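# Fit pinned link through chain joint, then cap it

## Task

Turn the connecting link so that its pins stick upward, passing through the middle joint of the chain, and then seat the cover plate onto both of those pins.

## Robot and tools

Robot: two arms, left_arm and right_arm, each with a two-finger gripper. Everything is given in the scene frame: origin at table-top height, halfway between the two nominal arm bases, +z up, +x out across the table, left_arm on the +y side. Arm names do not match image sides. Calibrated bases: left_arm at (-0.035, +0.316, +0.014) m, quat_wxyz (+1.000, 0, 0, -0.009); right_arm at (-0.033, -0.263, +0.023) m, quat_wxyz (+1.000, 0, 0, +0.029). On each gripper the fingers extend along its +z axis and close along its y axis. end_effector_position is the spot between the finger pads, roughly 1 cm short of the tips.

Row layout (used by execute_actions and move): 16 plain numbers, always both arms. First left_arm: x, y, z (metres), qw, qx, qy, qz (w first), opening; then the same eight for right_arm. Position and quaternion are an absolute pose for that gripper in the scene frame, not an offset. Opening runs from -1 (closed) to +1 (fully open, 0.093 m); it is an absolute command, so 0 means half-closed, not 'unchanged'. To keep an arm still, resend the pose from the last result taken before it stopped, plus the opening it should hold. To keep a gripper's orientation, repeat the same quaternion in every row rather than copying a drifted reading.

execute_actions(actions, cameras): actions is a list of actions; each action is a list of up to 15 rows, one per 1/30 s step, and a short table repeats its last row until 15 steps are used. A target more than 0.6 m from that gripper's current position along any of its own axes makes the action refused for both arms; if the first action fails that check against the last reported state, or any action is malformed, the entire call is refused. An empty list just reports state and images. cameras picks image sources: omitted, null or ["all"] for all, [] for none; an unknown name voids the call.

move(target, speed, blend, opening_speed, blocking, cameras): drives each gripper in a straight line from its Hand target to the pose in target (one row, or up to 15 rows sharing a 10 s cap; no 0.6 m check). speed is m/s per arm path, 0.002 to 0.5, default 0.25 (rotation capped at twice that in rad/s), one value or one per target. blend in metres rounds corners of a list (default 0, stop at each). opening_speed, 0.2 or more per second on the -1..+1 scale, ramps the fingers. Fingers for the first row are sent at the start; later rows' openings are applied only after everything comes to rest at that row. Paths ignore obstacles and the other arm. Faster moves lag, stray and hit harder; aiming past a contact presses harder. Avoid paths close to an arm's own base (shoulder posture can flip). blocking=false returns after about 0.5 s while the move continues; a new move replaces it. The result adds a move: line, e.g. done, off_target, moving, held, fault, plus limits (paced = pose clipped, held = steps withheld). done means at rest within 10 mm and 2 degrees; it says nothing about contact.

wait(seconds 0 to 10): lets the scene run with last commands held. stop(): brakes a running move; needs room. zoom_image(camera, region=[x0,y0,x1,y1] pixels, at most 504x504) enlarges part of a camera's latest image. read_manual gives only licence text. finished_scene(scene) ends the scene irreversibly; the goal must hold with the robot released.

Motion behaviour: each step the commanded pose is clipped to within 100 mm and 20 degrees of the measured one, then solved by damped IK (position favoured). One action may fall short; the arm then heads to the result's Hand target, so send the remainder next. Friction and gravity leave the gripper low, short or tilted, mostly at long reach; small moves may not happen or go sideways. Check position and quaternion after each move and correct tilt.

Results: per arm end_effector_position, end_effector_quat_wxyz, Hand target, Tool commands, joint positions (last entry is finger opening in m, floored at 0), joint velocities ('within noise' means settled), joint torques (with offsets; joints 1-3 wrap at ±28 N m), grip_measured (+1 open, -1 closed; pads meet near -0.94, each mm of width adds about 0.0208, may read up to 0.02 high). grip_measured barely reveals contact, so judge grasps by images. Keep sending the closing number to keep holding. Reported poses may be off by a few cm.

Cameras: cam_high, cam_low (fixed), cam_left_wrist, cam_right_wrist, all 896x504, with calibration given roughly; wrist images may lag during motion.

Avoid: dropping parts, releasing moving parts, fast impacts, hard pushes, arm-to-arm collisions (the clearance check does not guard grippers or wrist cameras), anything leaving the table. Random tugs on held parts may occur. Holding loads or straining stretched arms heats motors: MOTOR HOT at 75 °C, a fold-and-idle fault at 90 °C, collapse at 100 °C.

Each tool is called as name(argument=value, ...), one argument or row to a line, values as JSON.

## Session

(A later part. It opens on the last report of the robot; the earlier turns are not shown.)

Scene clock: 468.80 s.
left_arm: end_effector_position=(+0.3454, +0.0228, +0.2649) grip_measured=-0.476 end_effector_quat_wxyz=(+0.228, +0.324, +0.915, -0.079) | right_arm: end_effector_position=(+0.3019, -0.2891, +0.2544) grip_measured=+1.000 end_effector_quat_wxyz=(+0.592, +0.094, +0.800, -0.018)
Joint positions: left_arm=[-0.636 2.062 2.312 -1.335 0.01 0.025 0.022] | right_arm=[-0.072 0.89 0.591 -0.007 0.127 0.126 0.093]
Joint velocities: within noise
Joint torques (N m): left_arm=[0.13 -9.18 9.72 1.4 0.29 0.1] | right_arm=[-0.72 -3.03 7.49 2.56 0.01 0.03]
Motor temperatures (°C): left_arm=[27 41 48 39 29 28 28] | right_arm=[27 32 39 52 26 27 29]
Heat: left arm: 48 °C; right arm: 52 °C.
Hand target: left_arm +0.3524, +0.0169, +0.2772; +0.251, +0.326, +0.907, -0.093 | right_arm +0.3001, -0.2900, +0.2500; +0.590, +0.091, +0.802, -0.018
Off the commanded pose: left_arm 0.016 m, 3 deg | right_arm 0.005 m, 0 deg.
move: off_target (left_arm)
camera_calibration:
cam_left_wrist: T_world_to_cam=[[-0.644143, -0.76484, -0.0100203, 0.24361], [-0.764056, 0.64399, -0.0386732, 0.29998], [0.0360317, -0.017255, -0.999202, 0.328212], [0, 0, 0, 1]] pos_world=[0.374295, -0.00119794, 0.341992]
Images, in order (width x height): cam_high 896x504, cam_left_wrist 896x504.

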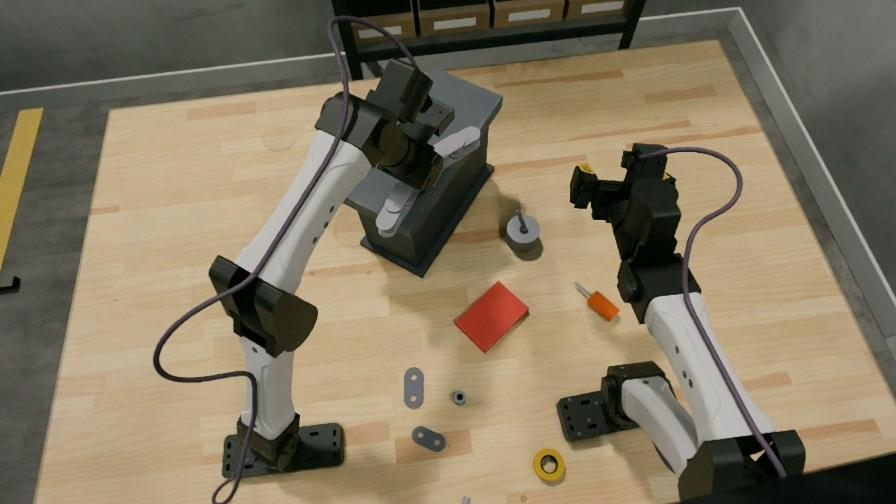

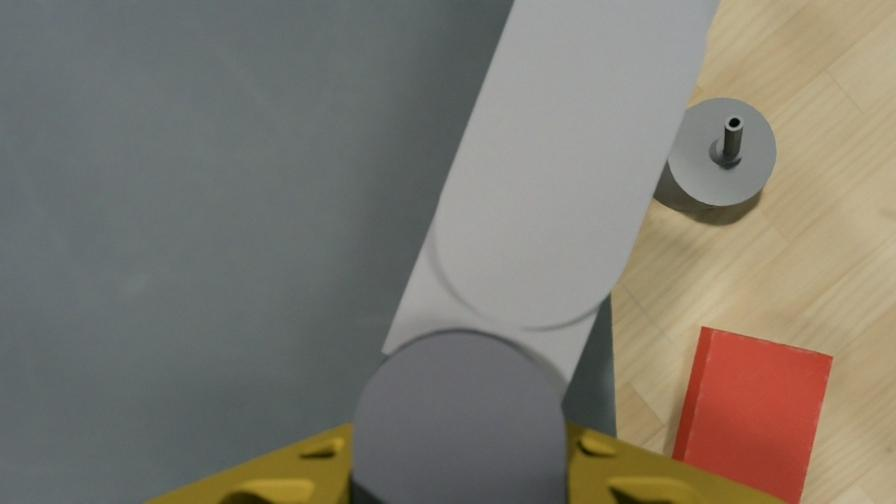

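move(
  target=[
    [0.3530,0.0165,0.275,0.2506,0.3256,0.9072,-0.0935,0.0,0.30,-0.29,0.25,0.590,0.091,0.802,-0.018,1],
    [0.3450,0.0220,0.280,0.3219,0.3175,0.8844,-0.1156,0.0,0.30,-0.29,0.25,0.590,0.091,0.802,-0.018,1],
  ],
  speed=0.08,
  opening_speed=0.8,
  cameras=["cam_left_wrist","cam_high"],
)

Scene clock: 497.77 s.
left_arm: end_effector_position=(+0.3473, +0.0208, +0.2668) grip_measured=-0.002 end_effector_quat_wxyz=(+0.307, +0.317, +0.891, -0.106) | right_arm: end_effector_position=(+0.3019, -0.2891, +0.2544) grip_measured=+1.000 end_effector_quat_wxyz=(+0.592, +0.094, +0.800, -0.018)
Joint positions: left_arm=[-0.636 1.855 1.927 -0.981 0.013 0.026 0.045] | right_arm=[-0.072 0.89 0.591 -0.007 0.127 0.126 0.093]
Joint velocities: within noise
Joint torques (N m): left_arm=[-0.01 -11.14 6.76 1.56 0.23 0.07] | right_arm=[-0.77 -3.1 7.62 2.63 0 0.06]
Motor temperatures (°C): left_arm=[27 43 48 38 29 28 28] | right_arm=[27 32 39 53 26 27 29]
Heat: left arm: 48 °C; right arm: 53 °C.
Hand target: left_arm +0.3449, +0.0220, +0.2800; +0.322, +0.318, +0.884, -0.115 | right_arm +0.3001, -0.2900, +0.2500; +0.590, +0.091, +0.802, -0.018
Off the commanded pose: left_arm 0.013 m, 2 deg | right_arm 0.005 m, 0 deg.
move: off_target (left_arm)
camera_calibration:
cam_left_wrist: T_world_to_cam=[[-0.644341, -0.764564, -0.0162994, 0.244982], [-0.745174, 0.632505, -0.211311, 0.342548], [0.171871, -0.124011, -0.977283, 0.279204], [0, 0, 0, 1]] pos_world=[0.365123, 0.00526558, 0.349238]
Images, in order (width x height): cam_high 896x504, cam_left_wrist 896x504.

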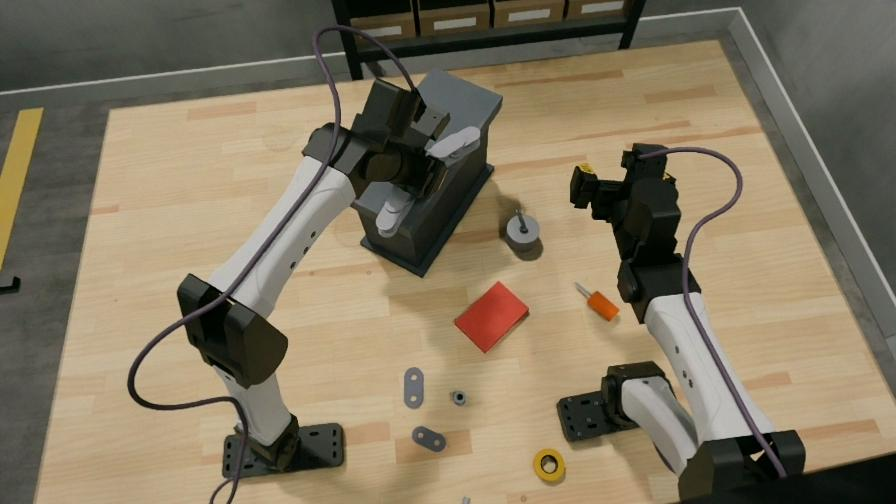

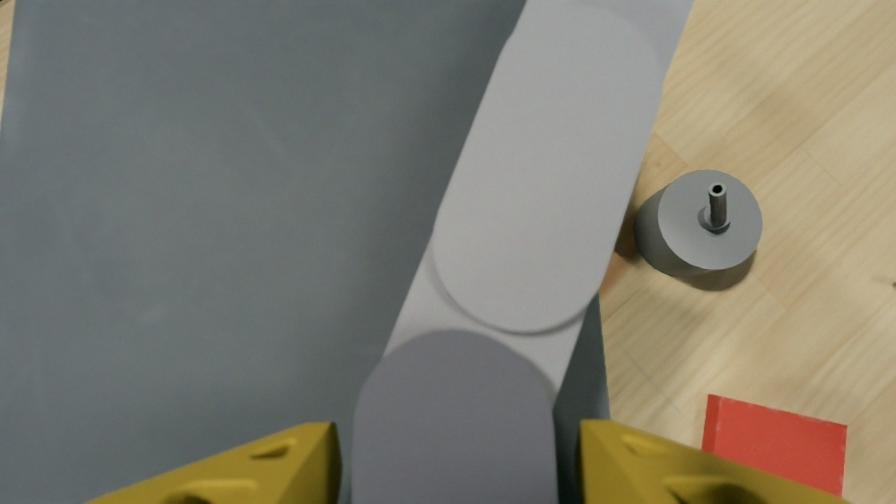

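move(
  target=[0.3425,0.0240,0.2890,0.3219,0.3175,0.8844,-0.1156,0.0,0.30,-0.29,0.25,0.590,0.091,0.802,-0.018,1],
  speed=0.06,
  cameras=["cam_left_wrist"],
)

Scene clock: 509.43 s.
left_arm: end_effector_position=(+0.3450, +0.0225, +0.2645) grip_measured=-0.002 end_effector_quat_wxyz=(+0.300, +0.318, +0.893, -0.104) | right_arm: end_effector_position=(+0.3019, -0.2891, +0.2544) grip_measured=+1.000 end_effector_quat_wxyz=(+0.592, +0.094, +0.800, -0.018)
Joint positions: left_arm=[-0.636 1.855 1.926 -0.996 0.013 0.026 0.045] | right_arm=[-0.072 0.89 0.591 -0.007 0.127 0.126 0.093]
Joint velocities: within noise
Joint torques (N m): left_arm=[-0.05 -11.32 9.73 1.38 0.23 0.06] | right_arm=[-0.81 -3.28 7.56 2.58 -0.03 0.05]
Motor temperatures (°C): left_arm=[27 46 47 39 29 28 28] | right_arm=[27 32 39 53 26 27 29]
Heat: left arm: 47 °C; right arm: 53 °C.
Hand target: left_arm +0.3422, +0.0242, +0.2886; +0.322, +0.318, +0.884, -0.115 | right_arm +0.3001, -0.2900, +0.2500; +0.590, +0.091, +0.802, -0.018
Off the commanded pose: left_arm 0.025 m, 3 deg | right_arm 0.005 m, 0 deg.
move: off_target (left_arm)
camera_calibration:
cam_left_wrist: T_world_to_cam=[[-0.64453, -0.76442, -0.0155951, 0.244687], [-0.747586, 0.634349, -0.196766, 0.336242], [0.160304, -0.115163, -0.980327, 0.282168], [0, 0, 0, 1]] pos_world=[0.363845, 0.00624382, 0.346594]
Images, in order (width x height): cam_left_wrist 896x504.

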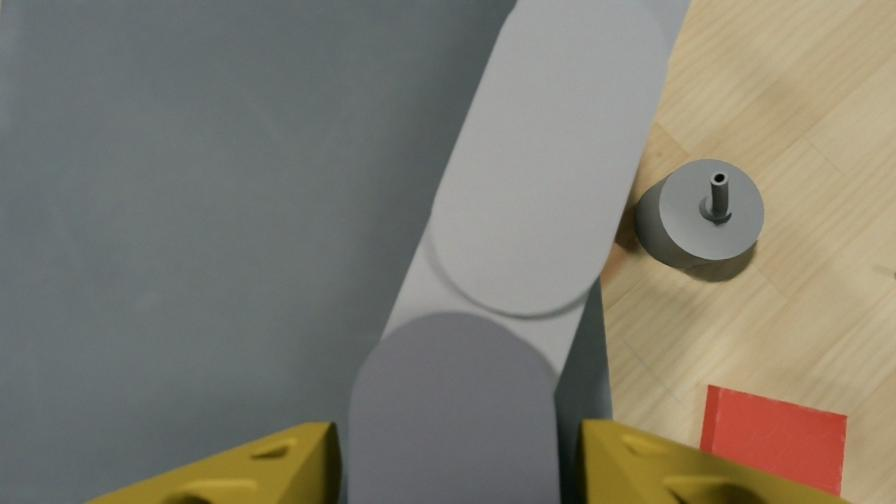

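move(
  target=[0.3430,0.0240,0.300,0.3219,0.3175,0.8844,-0.1156,0.0,0.30,-0.29,0.25,0.590,0.091,0.802,-0.018,1],
  speed=0.06,
  cameras=["cam_left_wrist"],
)

Scene clock: 515.97 s.
left_arm: end_effector_position=(+0.3433, +0.0238, +0.2868) grip_measured=-0.002 end_effector_quat_wxyz=(+0.311, +0.316, +0.890, -0.107) | right_arm: end_effector_position=(+0.3019, -0.2891, +0.2544) grip_measured=+1.000 end_effector_quat_wxyz=(+0.592, +0.094, +0.800, -0.018)
Joint positions: left_arm=[-0.636 1.855 2.005 -1.051 0.013 0.026 0.045] | right_arm=[-0.072 0.89 0.591 -0.007 0.127 0.126 0.093]
Joint velocities: within noise
Joint torques (N m): left_arm=[0.05 -9.25 9.59 1.4 0.22 0.07] | right_arm=[-0.9 -3.02 7.47 2.58 -0.04 0.05]
Motor temperatures (°C): left_arm=[27 47 48 38 29 28 28] | right_arm=[27 32 39 53 26 27 29]
Heat: left arm: 48 °C; right arm: 53 °C.
Hand target: left_arm +0.3428, +0.0241, +0.2998; +0.322, +0.318, +0.884, -0.115 | right_arm +0.3001, -0.2900, +0.2500; +0.590, +0.091, +0.802, -0.018
Off the commanded pose: left_arm 0.013 m, 2 deg | right_arm 0.005 m, 0 deg.
move: off_target (left_arm)
camera_calibration:
cam_left_wrist: T_world_to_cam=[[-0.644221, -0.764656, -0.0167311, 0.245153], [-0.743605, 0.631305, -0.22024, 0.343875], [0.17897, -0.129442, -0.975302, 0.296928], [0, 0, 0, 1]] pos_world=[0.360499, 0.00880324, 0.369431]
Images, in order (width x height): cam_left_wrist 896x504.

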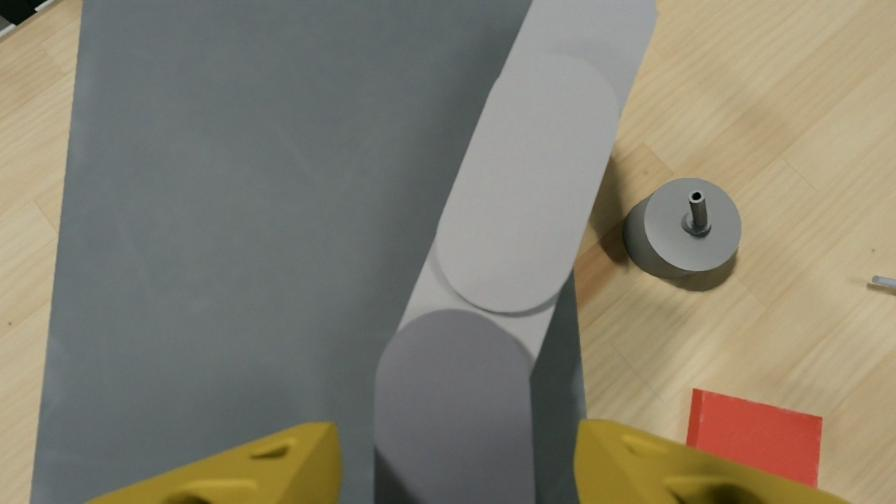

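move(
  target=[0.3430,0.0240,0.2810,0.3219,0.3175,0.8844,-0.1156,0.0,0.30,-0.29,0.25,0.590,0.091,0.802,-0.018,1],
  speed=0.06,
  cameras=["cam_left_wrist"],
)

Scene clock: 524.83 s.
left_arm: end_effector_position=(+0.3447, +0.0227, +0.2674) grip_measured=-0.002 end_effector_quat_wxyz=(+0.306, +0.317, +0.891, -0.106) | right_arm: end_effector_position=(+0.3019, -0.2891, +0.2544) grip_measured=+1.000 end_effector_quat_wxyz=(+0.592, +0.094, +0.800, -0.018)
Joint positions: left_arm=[-0.636 1.844 1.915 -0.983 0.013 0.026 0.045] | right_arm=[-0.072 0.89 0.591 -0.007 0.127 0.126 0.093]
Joint velocities: within noise
Joint torques (N m): left_arm=[0.03 -10.96 6.91 1.52 0.23 0.07] | right_arm=[-0.91 -2.97 7.65 2.58 0.06 0.05]
Motor temperatures (°C): left_arm=[27 47 49 39 29 28 28] | right_arm=[27 32 39 53 26 27 29]
Heat: left arm: 49 °C; right arm: 53 °C.
Hand target: left_arm +0.3429, +0.0241, +0.2810; +0.322, +0.318, +0.884, -0.115 | right_arm +0.3001, -0.2900, +0.2500; +0.590, +0.091, +0.802, -0.018
Off the commanded pose: left_arm 0.014 m, 2 deg | right_arm 0.005 m, 0 deg.
move: off_target (left_arm)
camera_calibration:
cam_left_wrist: T_world_to_cam=[[-0.644361, -0.764549, -0.0162273, 0.244828], [-0.74543, 0.6327, -0.209822, 0.33924], [0.170686, -0.123105, -0.977605, 0.280946], [0, 0, 0, 1]] pos_world=[0.362684, 0.00713153, 0.349807]
Images, in order (width x height): cam_left_wrist 896x504.

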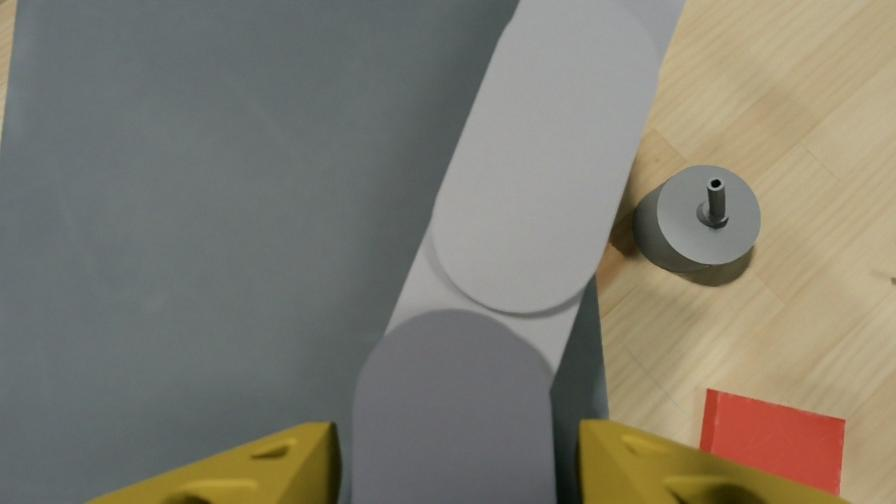

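move(
  target=[0.3430,0.0240,0.2810,0.3219,0.3175,0.8844,-0.1156,-0.8,0.30,-0.29,0.25,0.590,0.091,0.802,-0.018,1],
  opening_speed=0.8,
  cameras=[],
)

move(
  target=[0.3430,0.0240,0.3000,0.3219,0.3175,0.8844,-0.1156,-0.8,0.30,-0.29,0.25,0.590,0.091,0.802,-0.018,1],
  speed=0.04,
  cameras=["cam_left_wrist","cam_high"],
)

zoom_image(
  camera="cam_high",
  region=[330, 50, 530, 280],
)

Scene clock: 536.10 s.
left_arm: end_effector_position=(+0.3451, +0.0227, +0.2677) grip_measured=-0.479 end_effector_quat_wxyz=(+0.307, +0.317, +0.891, -0.106) | right_arm: end_effector_position=(+0.3019, -0.2891, +0.2544) grip_measured=+1.000 end_effector_quat_wxyz=(+0.592, +0.094, +0.800, -0.018)
Joint positions: left_arm=[-0.635 1.844 1.915 -0.981 0.013 0.026 0.022] | right_arm=[-0.072 0.89 0.591 -0.007 0.127 0.126 0.093]
Joint velocities: within noise
Joint torques (N m): left_arm=[0.1 -10.99 6.9 1.54 0.24 0.06] | right_arm=[-0.84 -3.06 7.57 2.55 0.02 0.03]
Motor temperatures (°C): left_arm=[27 48 48 39 29 28 27] | right_arm=[27 32 39 53 26 27 29]
Heat: left arm: 48 °C; right arm: 53 °C.
Hand target: left_arm +0.3429, +0.0241, +0.2810; +0.322, +0.318, +0.884, -0.115 | right_arm +0.3001, -0.2900, +0.2500; +0.590, +0.091, +0.802, -0.018
Off the commanded pose: left_arm 0.014 m, 2 deg | right_arm 0.005 m, 0 deg.
move: off_target (left_arm)
No camera images: "cameras" was empty.

Scene clock: 536.97 s.
left_arm: end_effector_position=(+0.3430, +0.0242, +0.2920) grip_measured=-0.479 end_effector_quat_wxyz=(+0.319, +0.315, +0.887, -0.110) | right_arm: end_effector_position=(+0.3019, -0.2891, +0.2544) grip_measured=+1.000 end_effector_quat_wxyz=(+0.592, +0.094, +0.800, -0.018)
Joint positions: left_arm=[-0.635 1.844 2.002 -1.041 0.013 0.026 0.022] | right_arm=[-0.072 0.89 0.591 -0.007 0.127 0.126 0.093]
Joint velocities: within noise
Joint torques (N m): left_arm=[0.05 -8.31 9.96 1.3 0.24 0.07] | right_arm=[-0.99 -3.1 7.6 2.57 0.03 0.06]
Motor temperatures (°C): left_arm=[27 48 48 39 29 28 28] | right_arm=[27 32 39 53 26 27 29]
Heat: left arm: 48 °C; right arm: 53 °C.
Hand target: left_arm +0.3429, +0.0241, +0.2999; +0.322, +0.318, +0.884, -0.116 | right_arm +0.3001, -0.2900, +0.2500; +0.590, +0.091, +0.802, -0.018
Off the commanded pose: left_arm 0.008 m, 1 deg | right_arm 0.005 m, 0 deg.
move: done
camera_calibration:
cam_left_wrist: T_world_to_cam=[[-0.643884, -0.764929, -0.0172421, 0.24538], [-0.740619, 0.628762, -0.236944, 0.34854], [0.192087, -0.139795, -0.97137, 0.296712], [0, 0, 0, 1]] pos_world=[0.359137, 0.0100282, 0.375032]
Images, in order (width x height): cam_high 896x504, cam_left_wrist 896x504.

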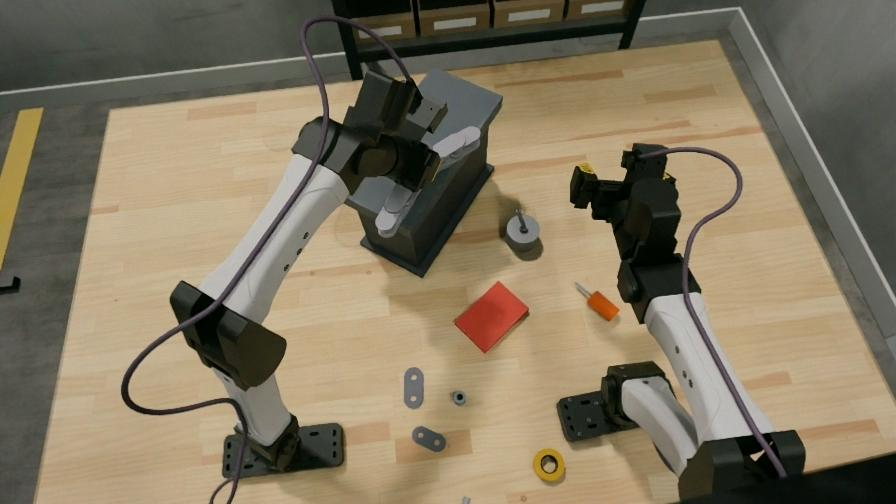

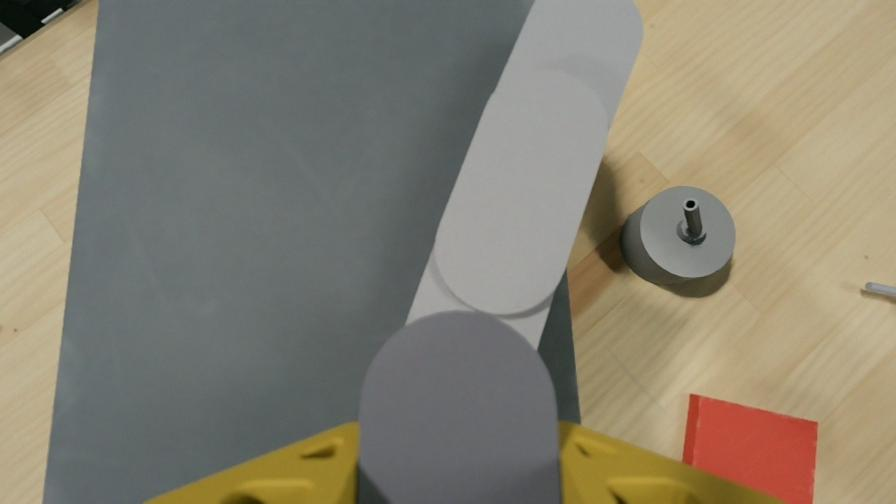

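Scaled by 2.191 from the camera's 896x504 image, which has a finer 1280x720 frame.

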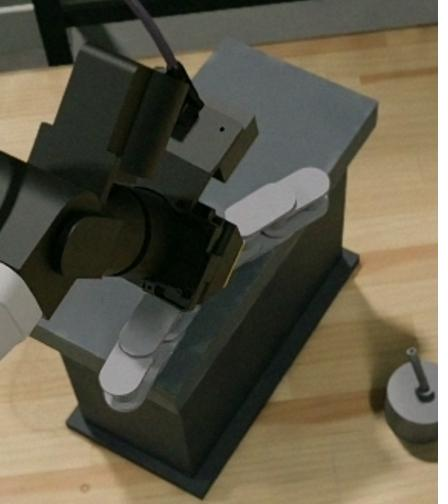

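move(
  target=[
    [0.3430,0.0240,0.3250,0.3219,0.3175,0.8844,-0.1156,-0.8,0.30,-0.29,0.25,0.590,0.091,0.802,-0.018,1],
    [0.3100,0.0480,0.3550,0.3219,0.3175,0.8844,-0.1156,-0.8,0.30,-0.29,0.25,0.590,0.091,0.802,-0.018,1],
  ],
  speed=[0.05,0.12],
)

zoom_image(
  camera="cam_high",
  region=[330, 50, 530, 280],
)

Scene clock: 545.33 s.
left_arm: end_effector_position=(+0.3125, +0.0475, +0.3363) grip_measured=-0.479 end_effector_quat_wxyz=(+0.300, +0.317, +0.893, -0.104) | right_arm: end_effector_position=(+0.3019, -0.2891, +0.2544) grip_measured=+1.000 end_effector_quat_wxyz=(+0.592, +0.094, +0.800, -0.018)
Joint positions: left_arm=[-0.635 1.833 2.216 -1.308 0.013 0.026 0.022] | right_arm=[-0.072 0.89 0.591 -0.007 0.127 0.126 0.093]
Joint velocities: within noise
Joint torques (N m): left_arm=[-0.16 -9.48 8.76 1.47 0.2 0.06] | right_arm=[-0.98 -2.99 7.6 2.61 0.07 0.04]
Motor temperatures (°C): left_arm=[27 47 50 38 29 28 28] | right_arm=[27 32 39 53 26 27 29]
Heat: left arm: 50 °C; right arm: 53 °C.
Hand target: left_arm +0.3097, +0.0483, +0.3547; +0.322, +0.318, +0.884, -0.115 | right_arm +0.3001, -0.2900, +0.2500; +0.590, +0.091, +0.802, -0.018
Off the commanded pose: left_arm 0.019 m, 3 deg | right_arm 0.005 m, 0 deg.
move: off_target (left_arm)
camera_calibration:
cam_left_wrist: T_world_to_cam=[[-0.644412, -0.764525, -0.0153091, 0.243834], [-0.747658, 0.634143, -0.197154, 0.310351], [0.160438, -0.115603, -0.980253, 0.360529], [0, 0, 0, 1]] pos_world=[0.331324, 0.0312882, 0.418329]
cam_right_wrist: T_world_to_cam=[[-0.164904, -0.984797, -0.0545958, -0.223311], [-0.69499, 0.155297, -0.702048, 0.467768], [0.699854, -0.0778272, -0.710033, 0.0315967], [0, 0, 0, 1]] pos_world=[0.266156, -0.2901, 0.338638]

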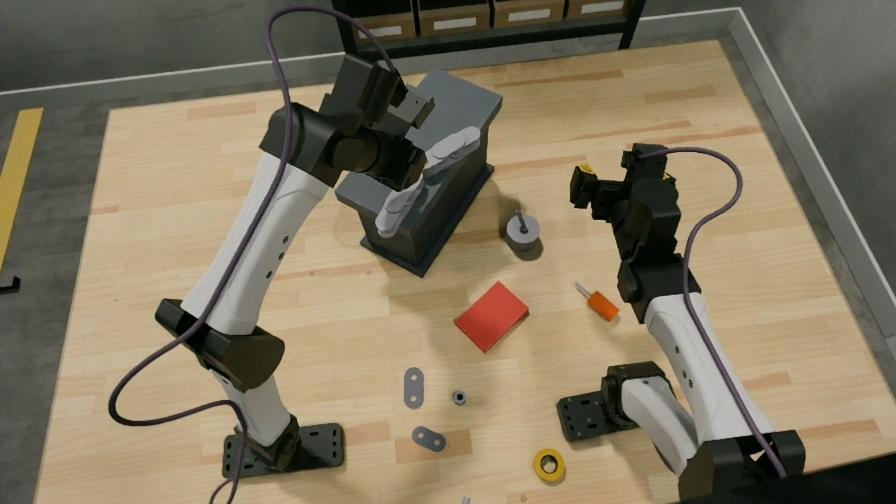

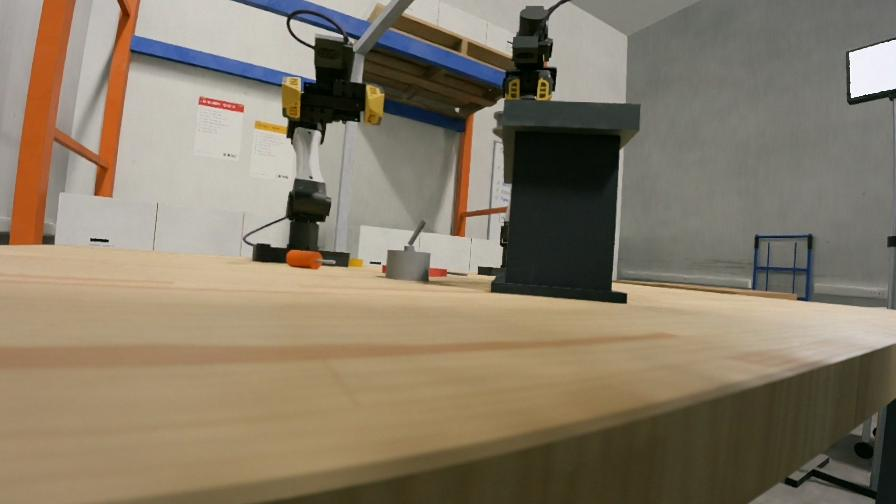

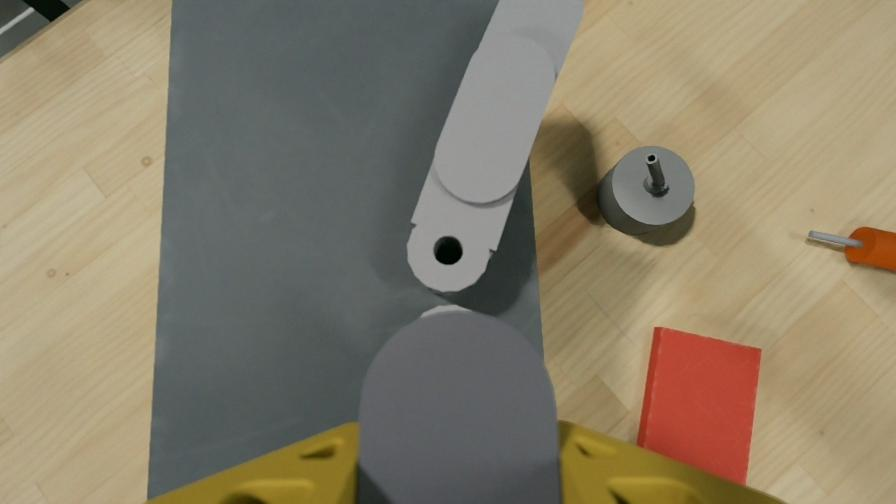

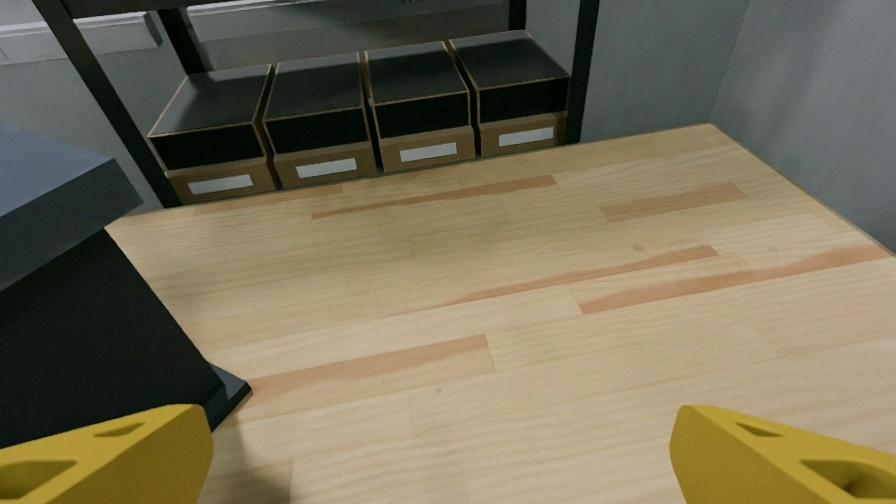

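Scaled by 2.191 from the camera's 896x504 image, which has a finer 1280x720 frame.

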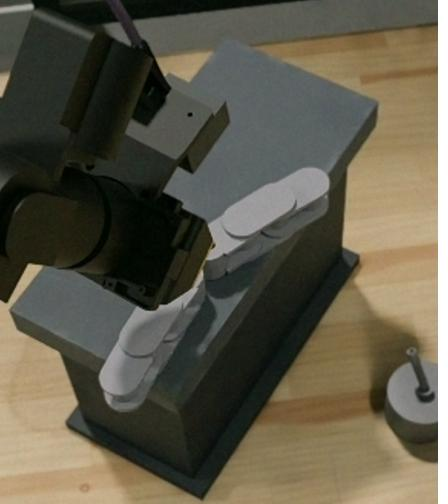

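move(
  target=[
    [0.2300,0.1000,0.380,0.3219,0.3175,0.8844,-0.1156,-0.8,0.30,-0.29,0.25,0.590,0.091,0.802,-0.018,1],
    [0.1800,-0.0200,0.3300,0.183,-0.183,0.683,-0.683,-0.8,0.20,-0.25,0.30,0.6,-0.15,0.75,0.2,1],
  ],
  speed=0.25,
  blend=0.03,
)

Scene clock: 635.07 s.
left_arm: end_effector_position=(+0.1796, -0.0191, +0.3230) grip_measured=-0.479 end_effector_quat_wxyz=(+0.179, -0.181, +0.695, -0.672) | right_arm: end_effector_position=(+0.2004, -0.2494, +0.2916) grip_measured=+1.000 end_effector_quat_wxyz=(+0.601, -0.146, +0.759, +0.205)
Joint positions: left_arm=[-0.944 1.126 0.747 0.346 0.094 -1.562 0.022] | right_arm=[-0.705 0.615 0.652 -0.503 -1.123 -0.287 0.093]
Joint velocities: within noise
Joint torques (N m): left_arm=[-0.95 -3.33 8.08 2.25 -0.04 -0.02] | right_arm=[-0.83 0.57 10.95 1.84 -0.32 0.02]
Motor temperatures (°C): left_arm=[27 45 48 38 29 28 29] | right_arm=[27 31 40 53 26 27 29]
Heat: left arm: 48 °C; right arm: 53 °C.
Hand target: left_arm +0.1799, -0.0198, +0.3301; +0.183, -0.183, +0.683, -0.683 | right_arm +0.2000, -0.2499, +0.3000; +0.605, -0.151, +0.756, +0.201
Off the commanded pose: left_arm 0.007 m, 2 deg | right_arm 0.008 m, 1 deg.
move: done
camera_calibration:
cam_left_wrist: T_world_to_cam=[[-0.00926089, -0.039075, 0.999193, -0.320797], [-0.997721, -0.0664274, -0.011845, 0.222291], [0.0668367, -0.997026, -0.0383708, 0.0568555], [0, 0, 0, 1]] pos_world=[0.215014, 0.0589175, 0.325353]
cam_right_wrist: T_world_to_cam=[[0.47273, -0.874675, -0.107096, -0.283845], [-0.596238, -0.227995, -0.769752, 0.321496], [0.648866, 0.42774, -0.629295, 0.244881], [0, 0, 0, 1]] pos_world=[0.166975, -0.279718, 0.371176]

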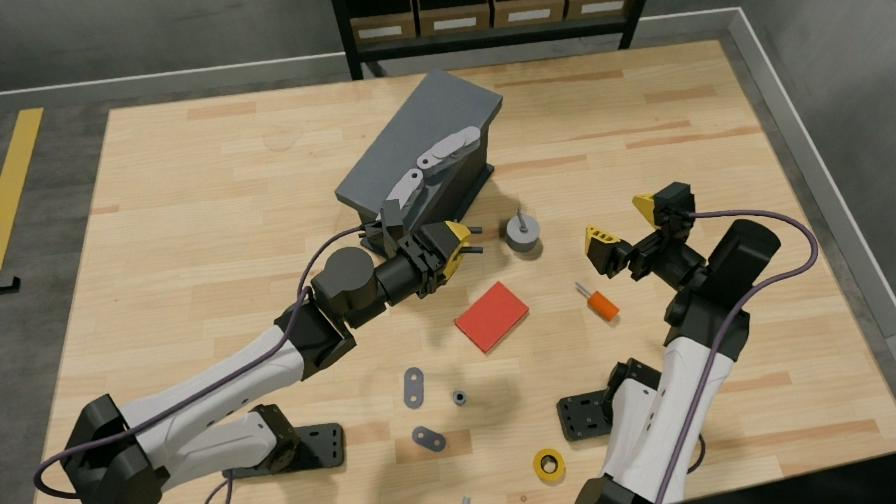

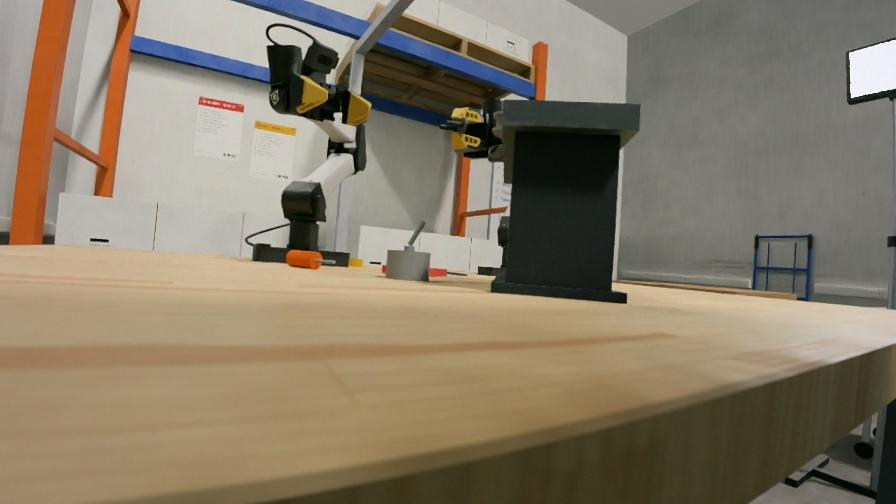

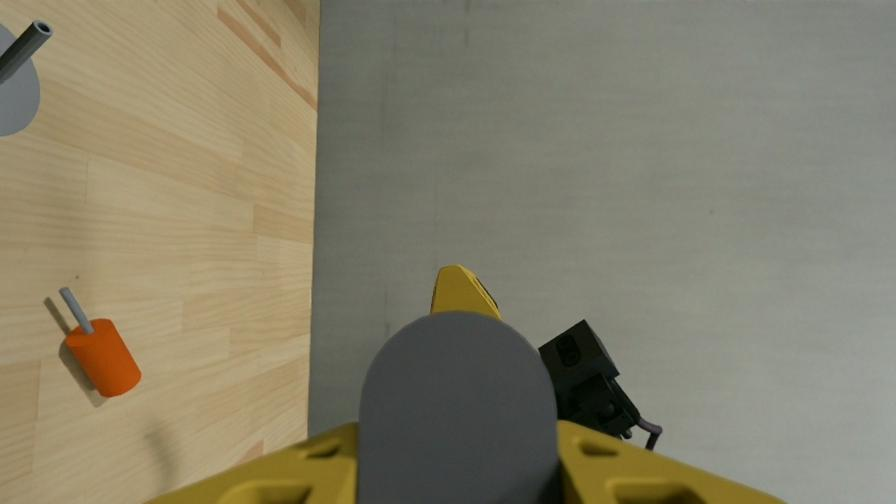

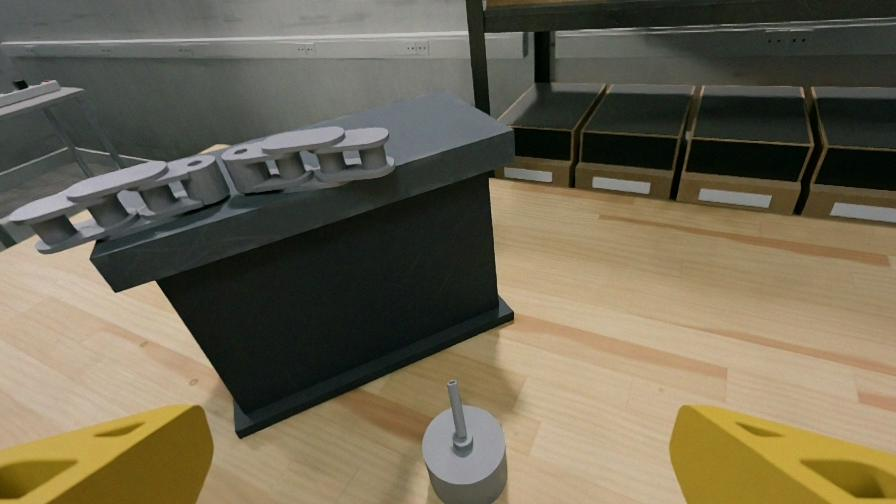

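move(
  target=[0.1800,-0.0200,0.3300,0.183,-0.183,0.683,-0.683,-0.8,0.1660,-0.1160,0.3280,0.5337,-0.4639,0.5337,0.4639,0.3],
  speed=0.2,
)

zoom_image(
  camera="cam_high",
  region=[400, 150, 600, 330],
)

Scene clock: 644.53 s.
left_arm: end_effector_position=(+0.1798, -0.0191, +0.3232) grip_measured=-0.479 end_effector_quat_wxyz=(+0.179, -0.181, +0.695, -0.672) | right_arm: end_effector_position=(+0.1675, -0.1179, +0.3218) grip_measured=+0.302 end_effector_quat_wxyz=(+0.530, -0.460, +0.543, +0.461)
Joint positions: left_arm=[-0.944 1.126 0.747 0.347 0.094 -1.563 0.022] | right_arm=[-0.178 0.902 0.697 -0.19 -1.537 -0.381 0.06]
Joint velocities: within noise
Joint torques (N m): left_arm=[-1.01 -3.34 8.03 2.28 -0.03 -0.02] | right_arm=[0.66 -1.87 9.88 1.73 -0.28 0.19]
Motor temperatures (°C): left_arm=[27 42 48 41 29 28 29] | right_arm=[27 31 42 51 26 27 29]
Heat: left arm: 48 °C; right arm: 51 °C.
Hand target: left_arm +0.1799, -0.0198, +0.3301; +0.183, -0.183, +0.683, -0.683 | right_arm +0.1658, -0.1163, +0.3279; +0.530, -0.467, +0.535, +0.463
Off the commanded pose: left_arm 0.007 m, 2 deg | right_arm 0.007 m, 1 deg.
move: done
camera_calibration:
cam_left_wrist: T_world_to_cam=[[-0.00924247, -0.037783, 0.999243, -0.321064], [-0.997668, -0.0672279, -0.0117699, 0.222366], [0.0676218, -0.997022, -0.0370736, 0.0563538], [0, 0, 0, 1]] pos_world=[0.215069, 0.0590044, 0.325528]
cam_right_wrist: T_world_to_cam=[[0.988129, -0.152871, 0.0152246, -0.190691], [-0.0602939, -0.47705, -0.876806, 0.270401], [0.141301, 0.865479, -0.480604, 0.317766], [0, 0, 0, 1]] pos_world=[0.15983, -0.175176, 0.392711]

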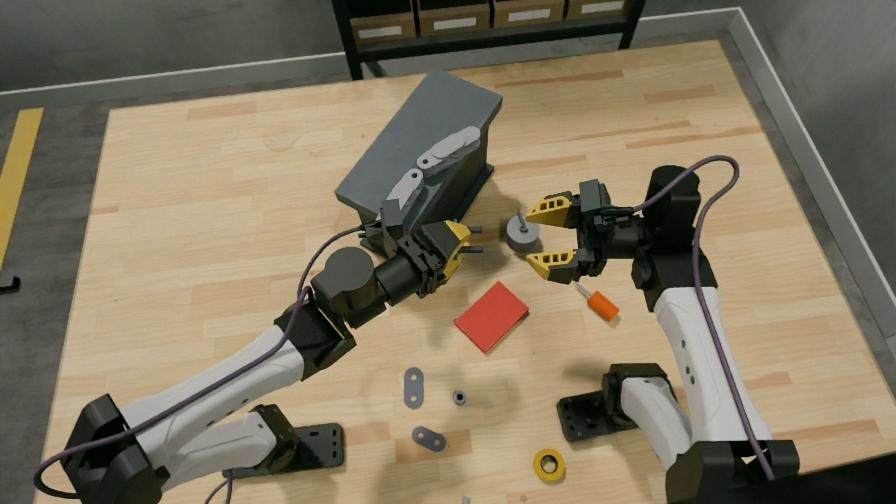

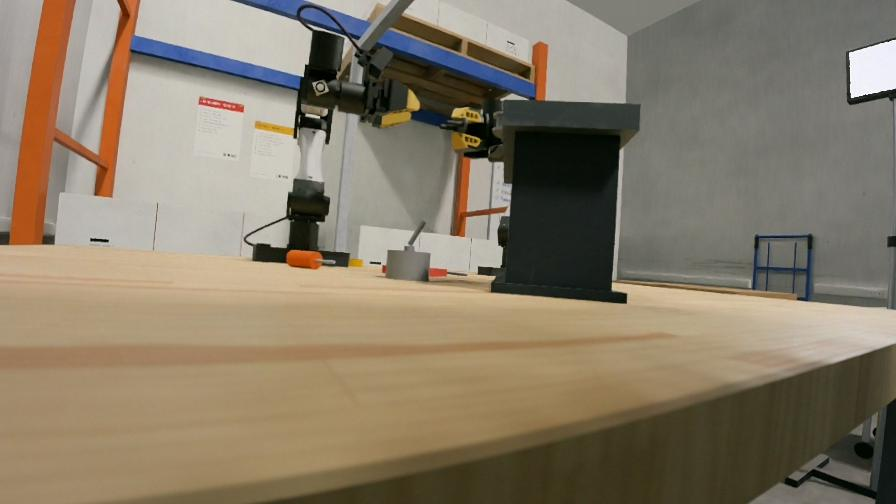

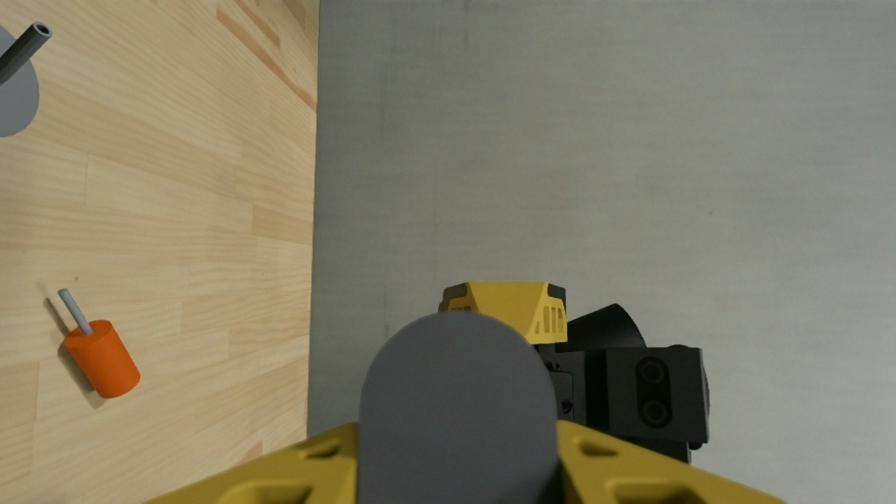

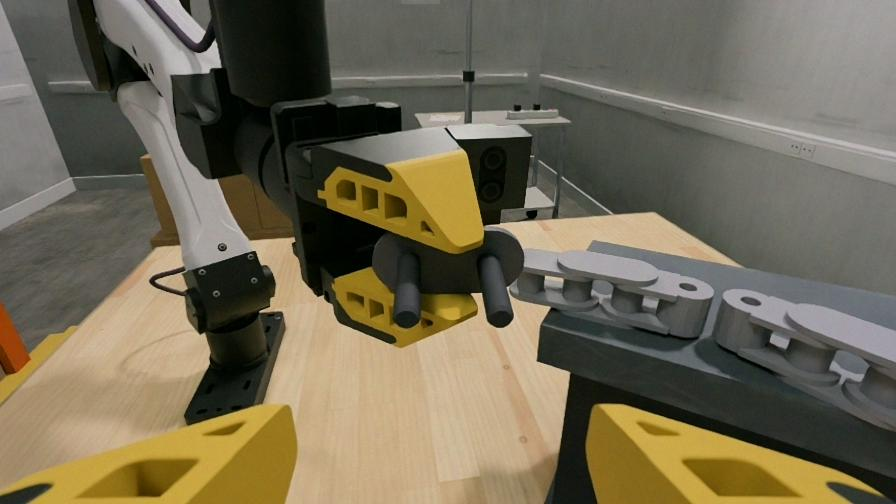

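Scaled by 2.520 from the camera's 896x504 image, which has a finer 1280x720 frame.

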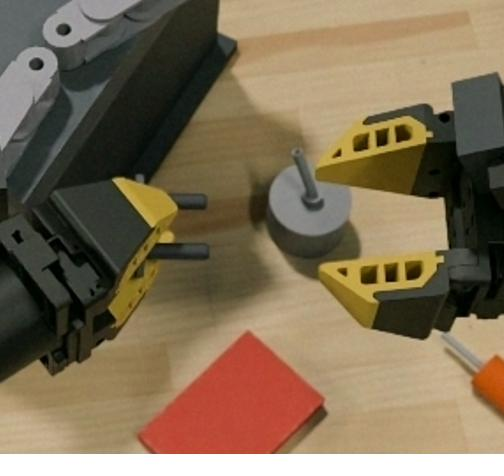

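move(
  target=[
    [0.1800,-0.0200,0.3300,0.183,-0.183,0.683,-0.683,-0.8,0.1765,-0.0980,0.3050,0.5255,-0.4731,0.5255,0.4731,0.3],
    [0.1800,-0.0200,0.3300,0.183,-0.183,0.683,-0.683,-0.8,0.1790,-0.0680,0.3050,0.5255,-0.4731,0.5255,0.4731,0.3],
  ],
  speed=0.06,
)

zoom_image(
  camera="cam_high",
  region=[400, 150, 600, 330],
)

Scene clock: 683.93 s.
left_arm: end_effector_position=(+0.1798, -0.0191, +0.3233) grip_measured=-0.479 end_effector_quat_wxyz=(+0.179, -0.181, +0.695, -0.673) | right_arm: end_effector_position=(+0.1781, -0.0696, +0.3114) grip_measured=+0.302 end_effector_quat_wxyz=(+0.531, -0.479, +0.518, +0.468)
Joint positions: left_arm=[-0.944 1.126 0.747 0.348 0.094 -1.563 0.022] | right_arm=[0.075 0.985 0.56 0.437 -1.334 -0.012 0.06]
Joint velocities: within noise
Joint torques (N m): left_arm=[-1.01 -3.34 8.02 2.28 -0.02 -0.01] | right_arm=[0.61 -1.94 6.99 1.87 0.21 0.17]
Motor temperatures (°C): left_arm=[27 37 47 46 29 28 30] | right_arm=[27 30 43 48 26 27 29]
Heat: left arm: 47 °C; right arm: 48 °C.
Hand target: left_arm +0.1799, -0.0198, +0.3301; +0.183, -0.183, +0.683, -0.683 | right_arm +0.1789, -0.0681, +0.3051; +0.525, -0.473, +0.526, +0.473
Off the commanded pose: left_arm 0.007 m, 2 deg | right_arm 0.007 m, 1 deg.
move: done
camera_calibration:
cam_left_wrist: T_world_to_cam=[[-0.00946069, -0.0374705, 0.999253, -0.321115], [-0.997666, -0.0672316, -0.0119668, 0.222432], [0.0676298, -0.997034, -0.036747, 0.0562475], [0, 0, 0, 1]] pos_world=[0.21507, 0.0590027, 0.325603]
cam_right_wrist: T_world_to_cam=[[0.993132, -0.104624, 0.05237, -0.202718], [-0.00278926, -0.468657, -0.883376, 0.277412], [0.116966, 0.877163, -0.46573, 0.269995], [0, 0, 0, 1]] pos_world=[0.17052, -0.128028, 0.381421]

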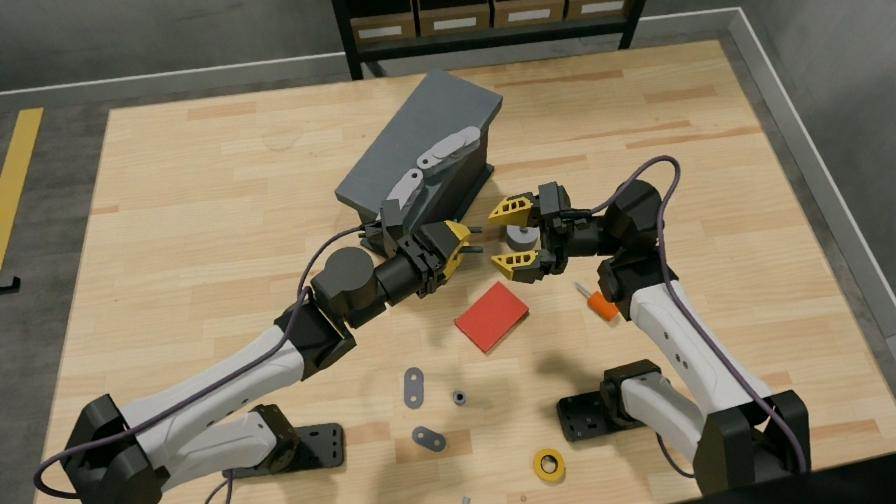

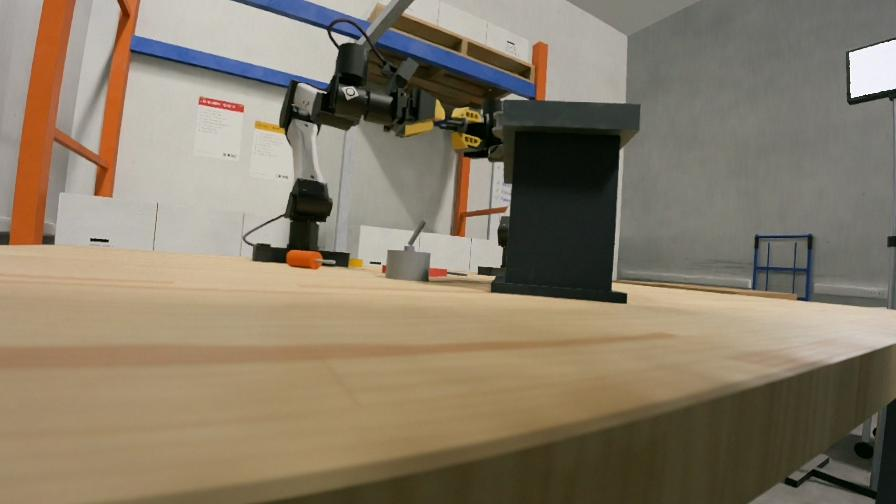

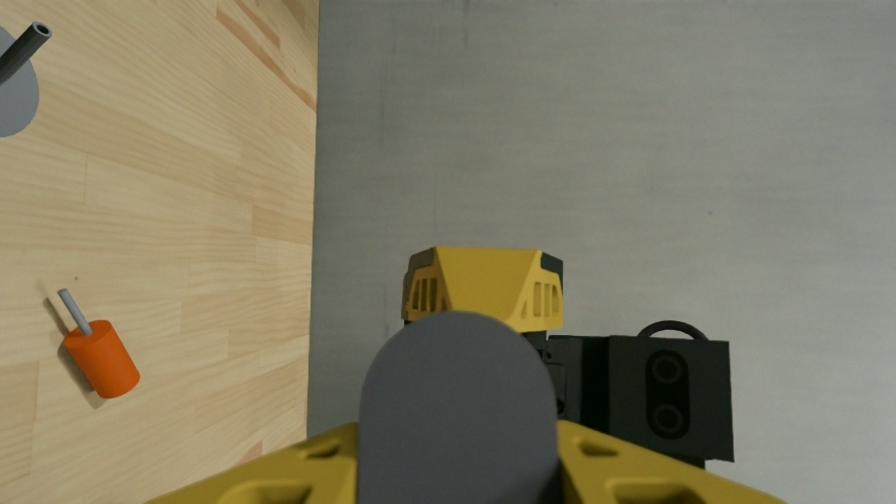

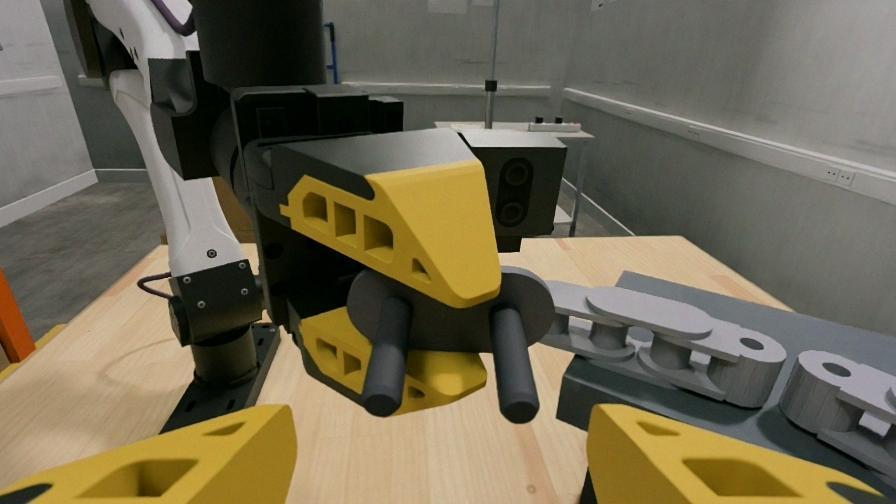

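Scaled by 2.520 from the camera's 896x504 image, which has a finer 1280x720 frame.

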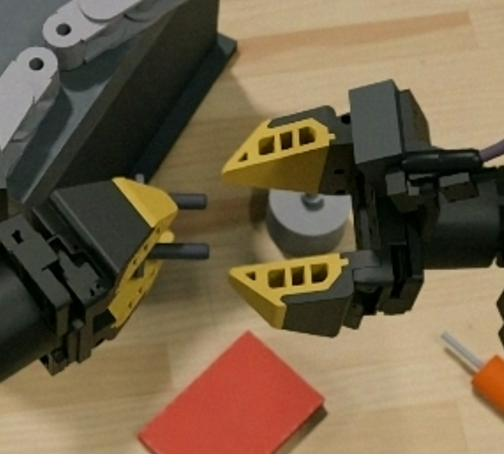

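move(
  target=[0.1800,-0.0200,0.3300,0.183,-0.183,0.683,-0.683,-0.8,0.1810,-0.0680,0.2950,0.5255,-0.4731,0.5255,0.4731,0.3],
  speed=0.05,
  cameras=["cam_right_wrist"],
)

Scene clock: 697.73 s.
left_arm: end_effector_position=(+0.1798, -0.0191, +0.3233) grip_measured=-0.479 end_effector_quat_wxyz=(+0.179, -0.181, +0.695, -0.673) | right_arm: end_effector_position=(+0.1804, -0.0693, +0.3013) grip_measured=+0.302 end_effector_quat_wxyz=(+0.531, -0.479, +0.518, +0.468)
Joint positions: left_arm=[-0.944 1.126 0.747 0.348 0.094 -1.563 0.022] | right_arm=[0.075 1.008 0.528 0.494 -1.334 -0.01 0.06]
Joint velocities: within noise
Joint torques (N m): left_arm=[-0.99 -3.32 8.01 2.28 -0.02 -0.01] | right_arm=[0.44 -2.24 6.78 1.89 0.16 0.22]
Motor temperatures (°C): left_arm=[27 37 47 47 29 28 30] | right_arm=[27 30 42 47 26 27 29]
Heat: left arm: 47 °C; right arm: 47 °C.
Hand target: left_arm +0.1799, -0.0198, +0.3301; +0.183, -0.183, +0.683, -0.683 | right_arm +0.1809, -0.0680, +0.2950; +0.525, -0.473, +0.526, +0.473
Off the commanded pose: left_arm 0.007 m, 2 deg | right_arm 0.006 m, 1 deg.
move: done
camera_calibration:
cam_right_wrist: T_world_to_cam=[[0.993153, -0.104638, 0.0519458, -0.204304], [-0.00312668, -0.468304, -0.883562, 0.268806], [0.116781, 0.877349, -0.465425, 0.264721], [0, 0, 0, 1]] pos_world=[0.172831, -0.127748, 0.371327]
Images, in order (width x height): cam_right_wrist 896x504.

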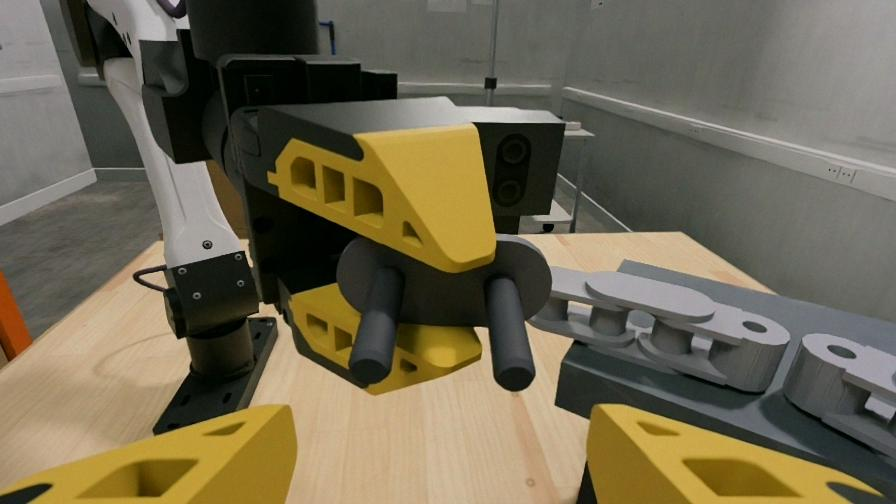

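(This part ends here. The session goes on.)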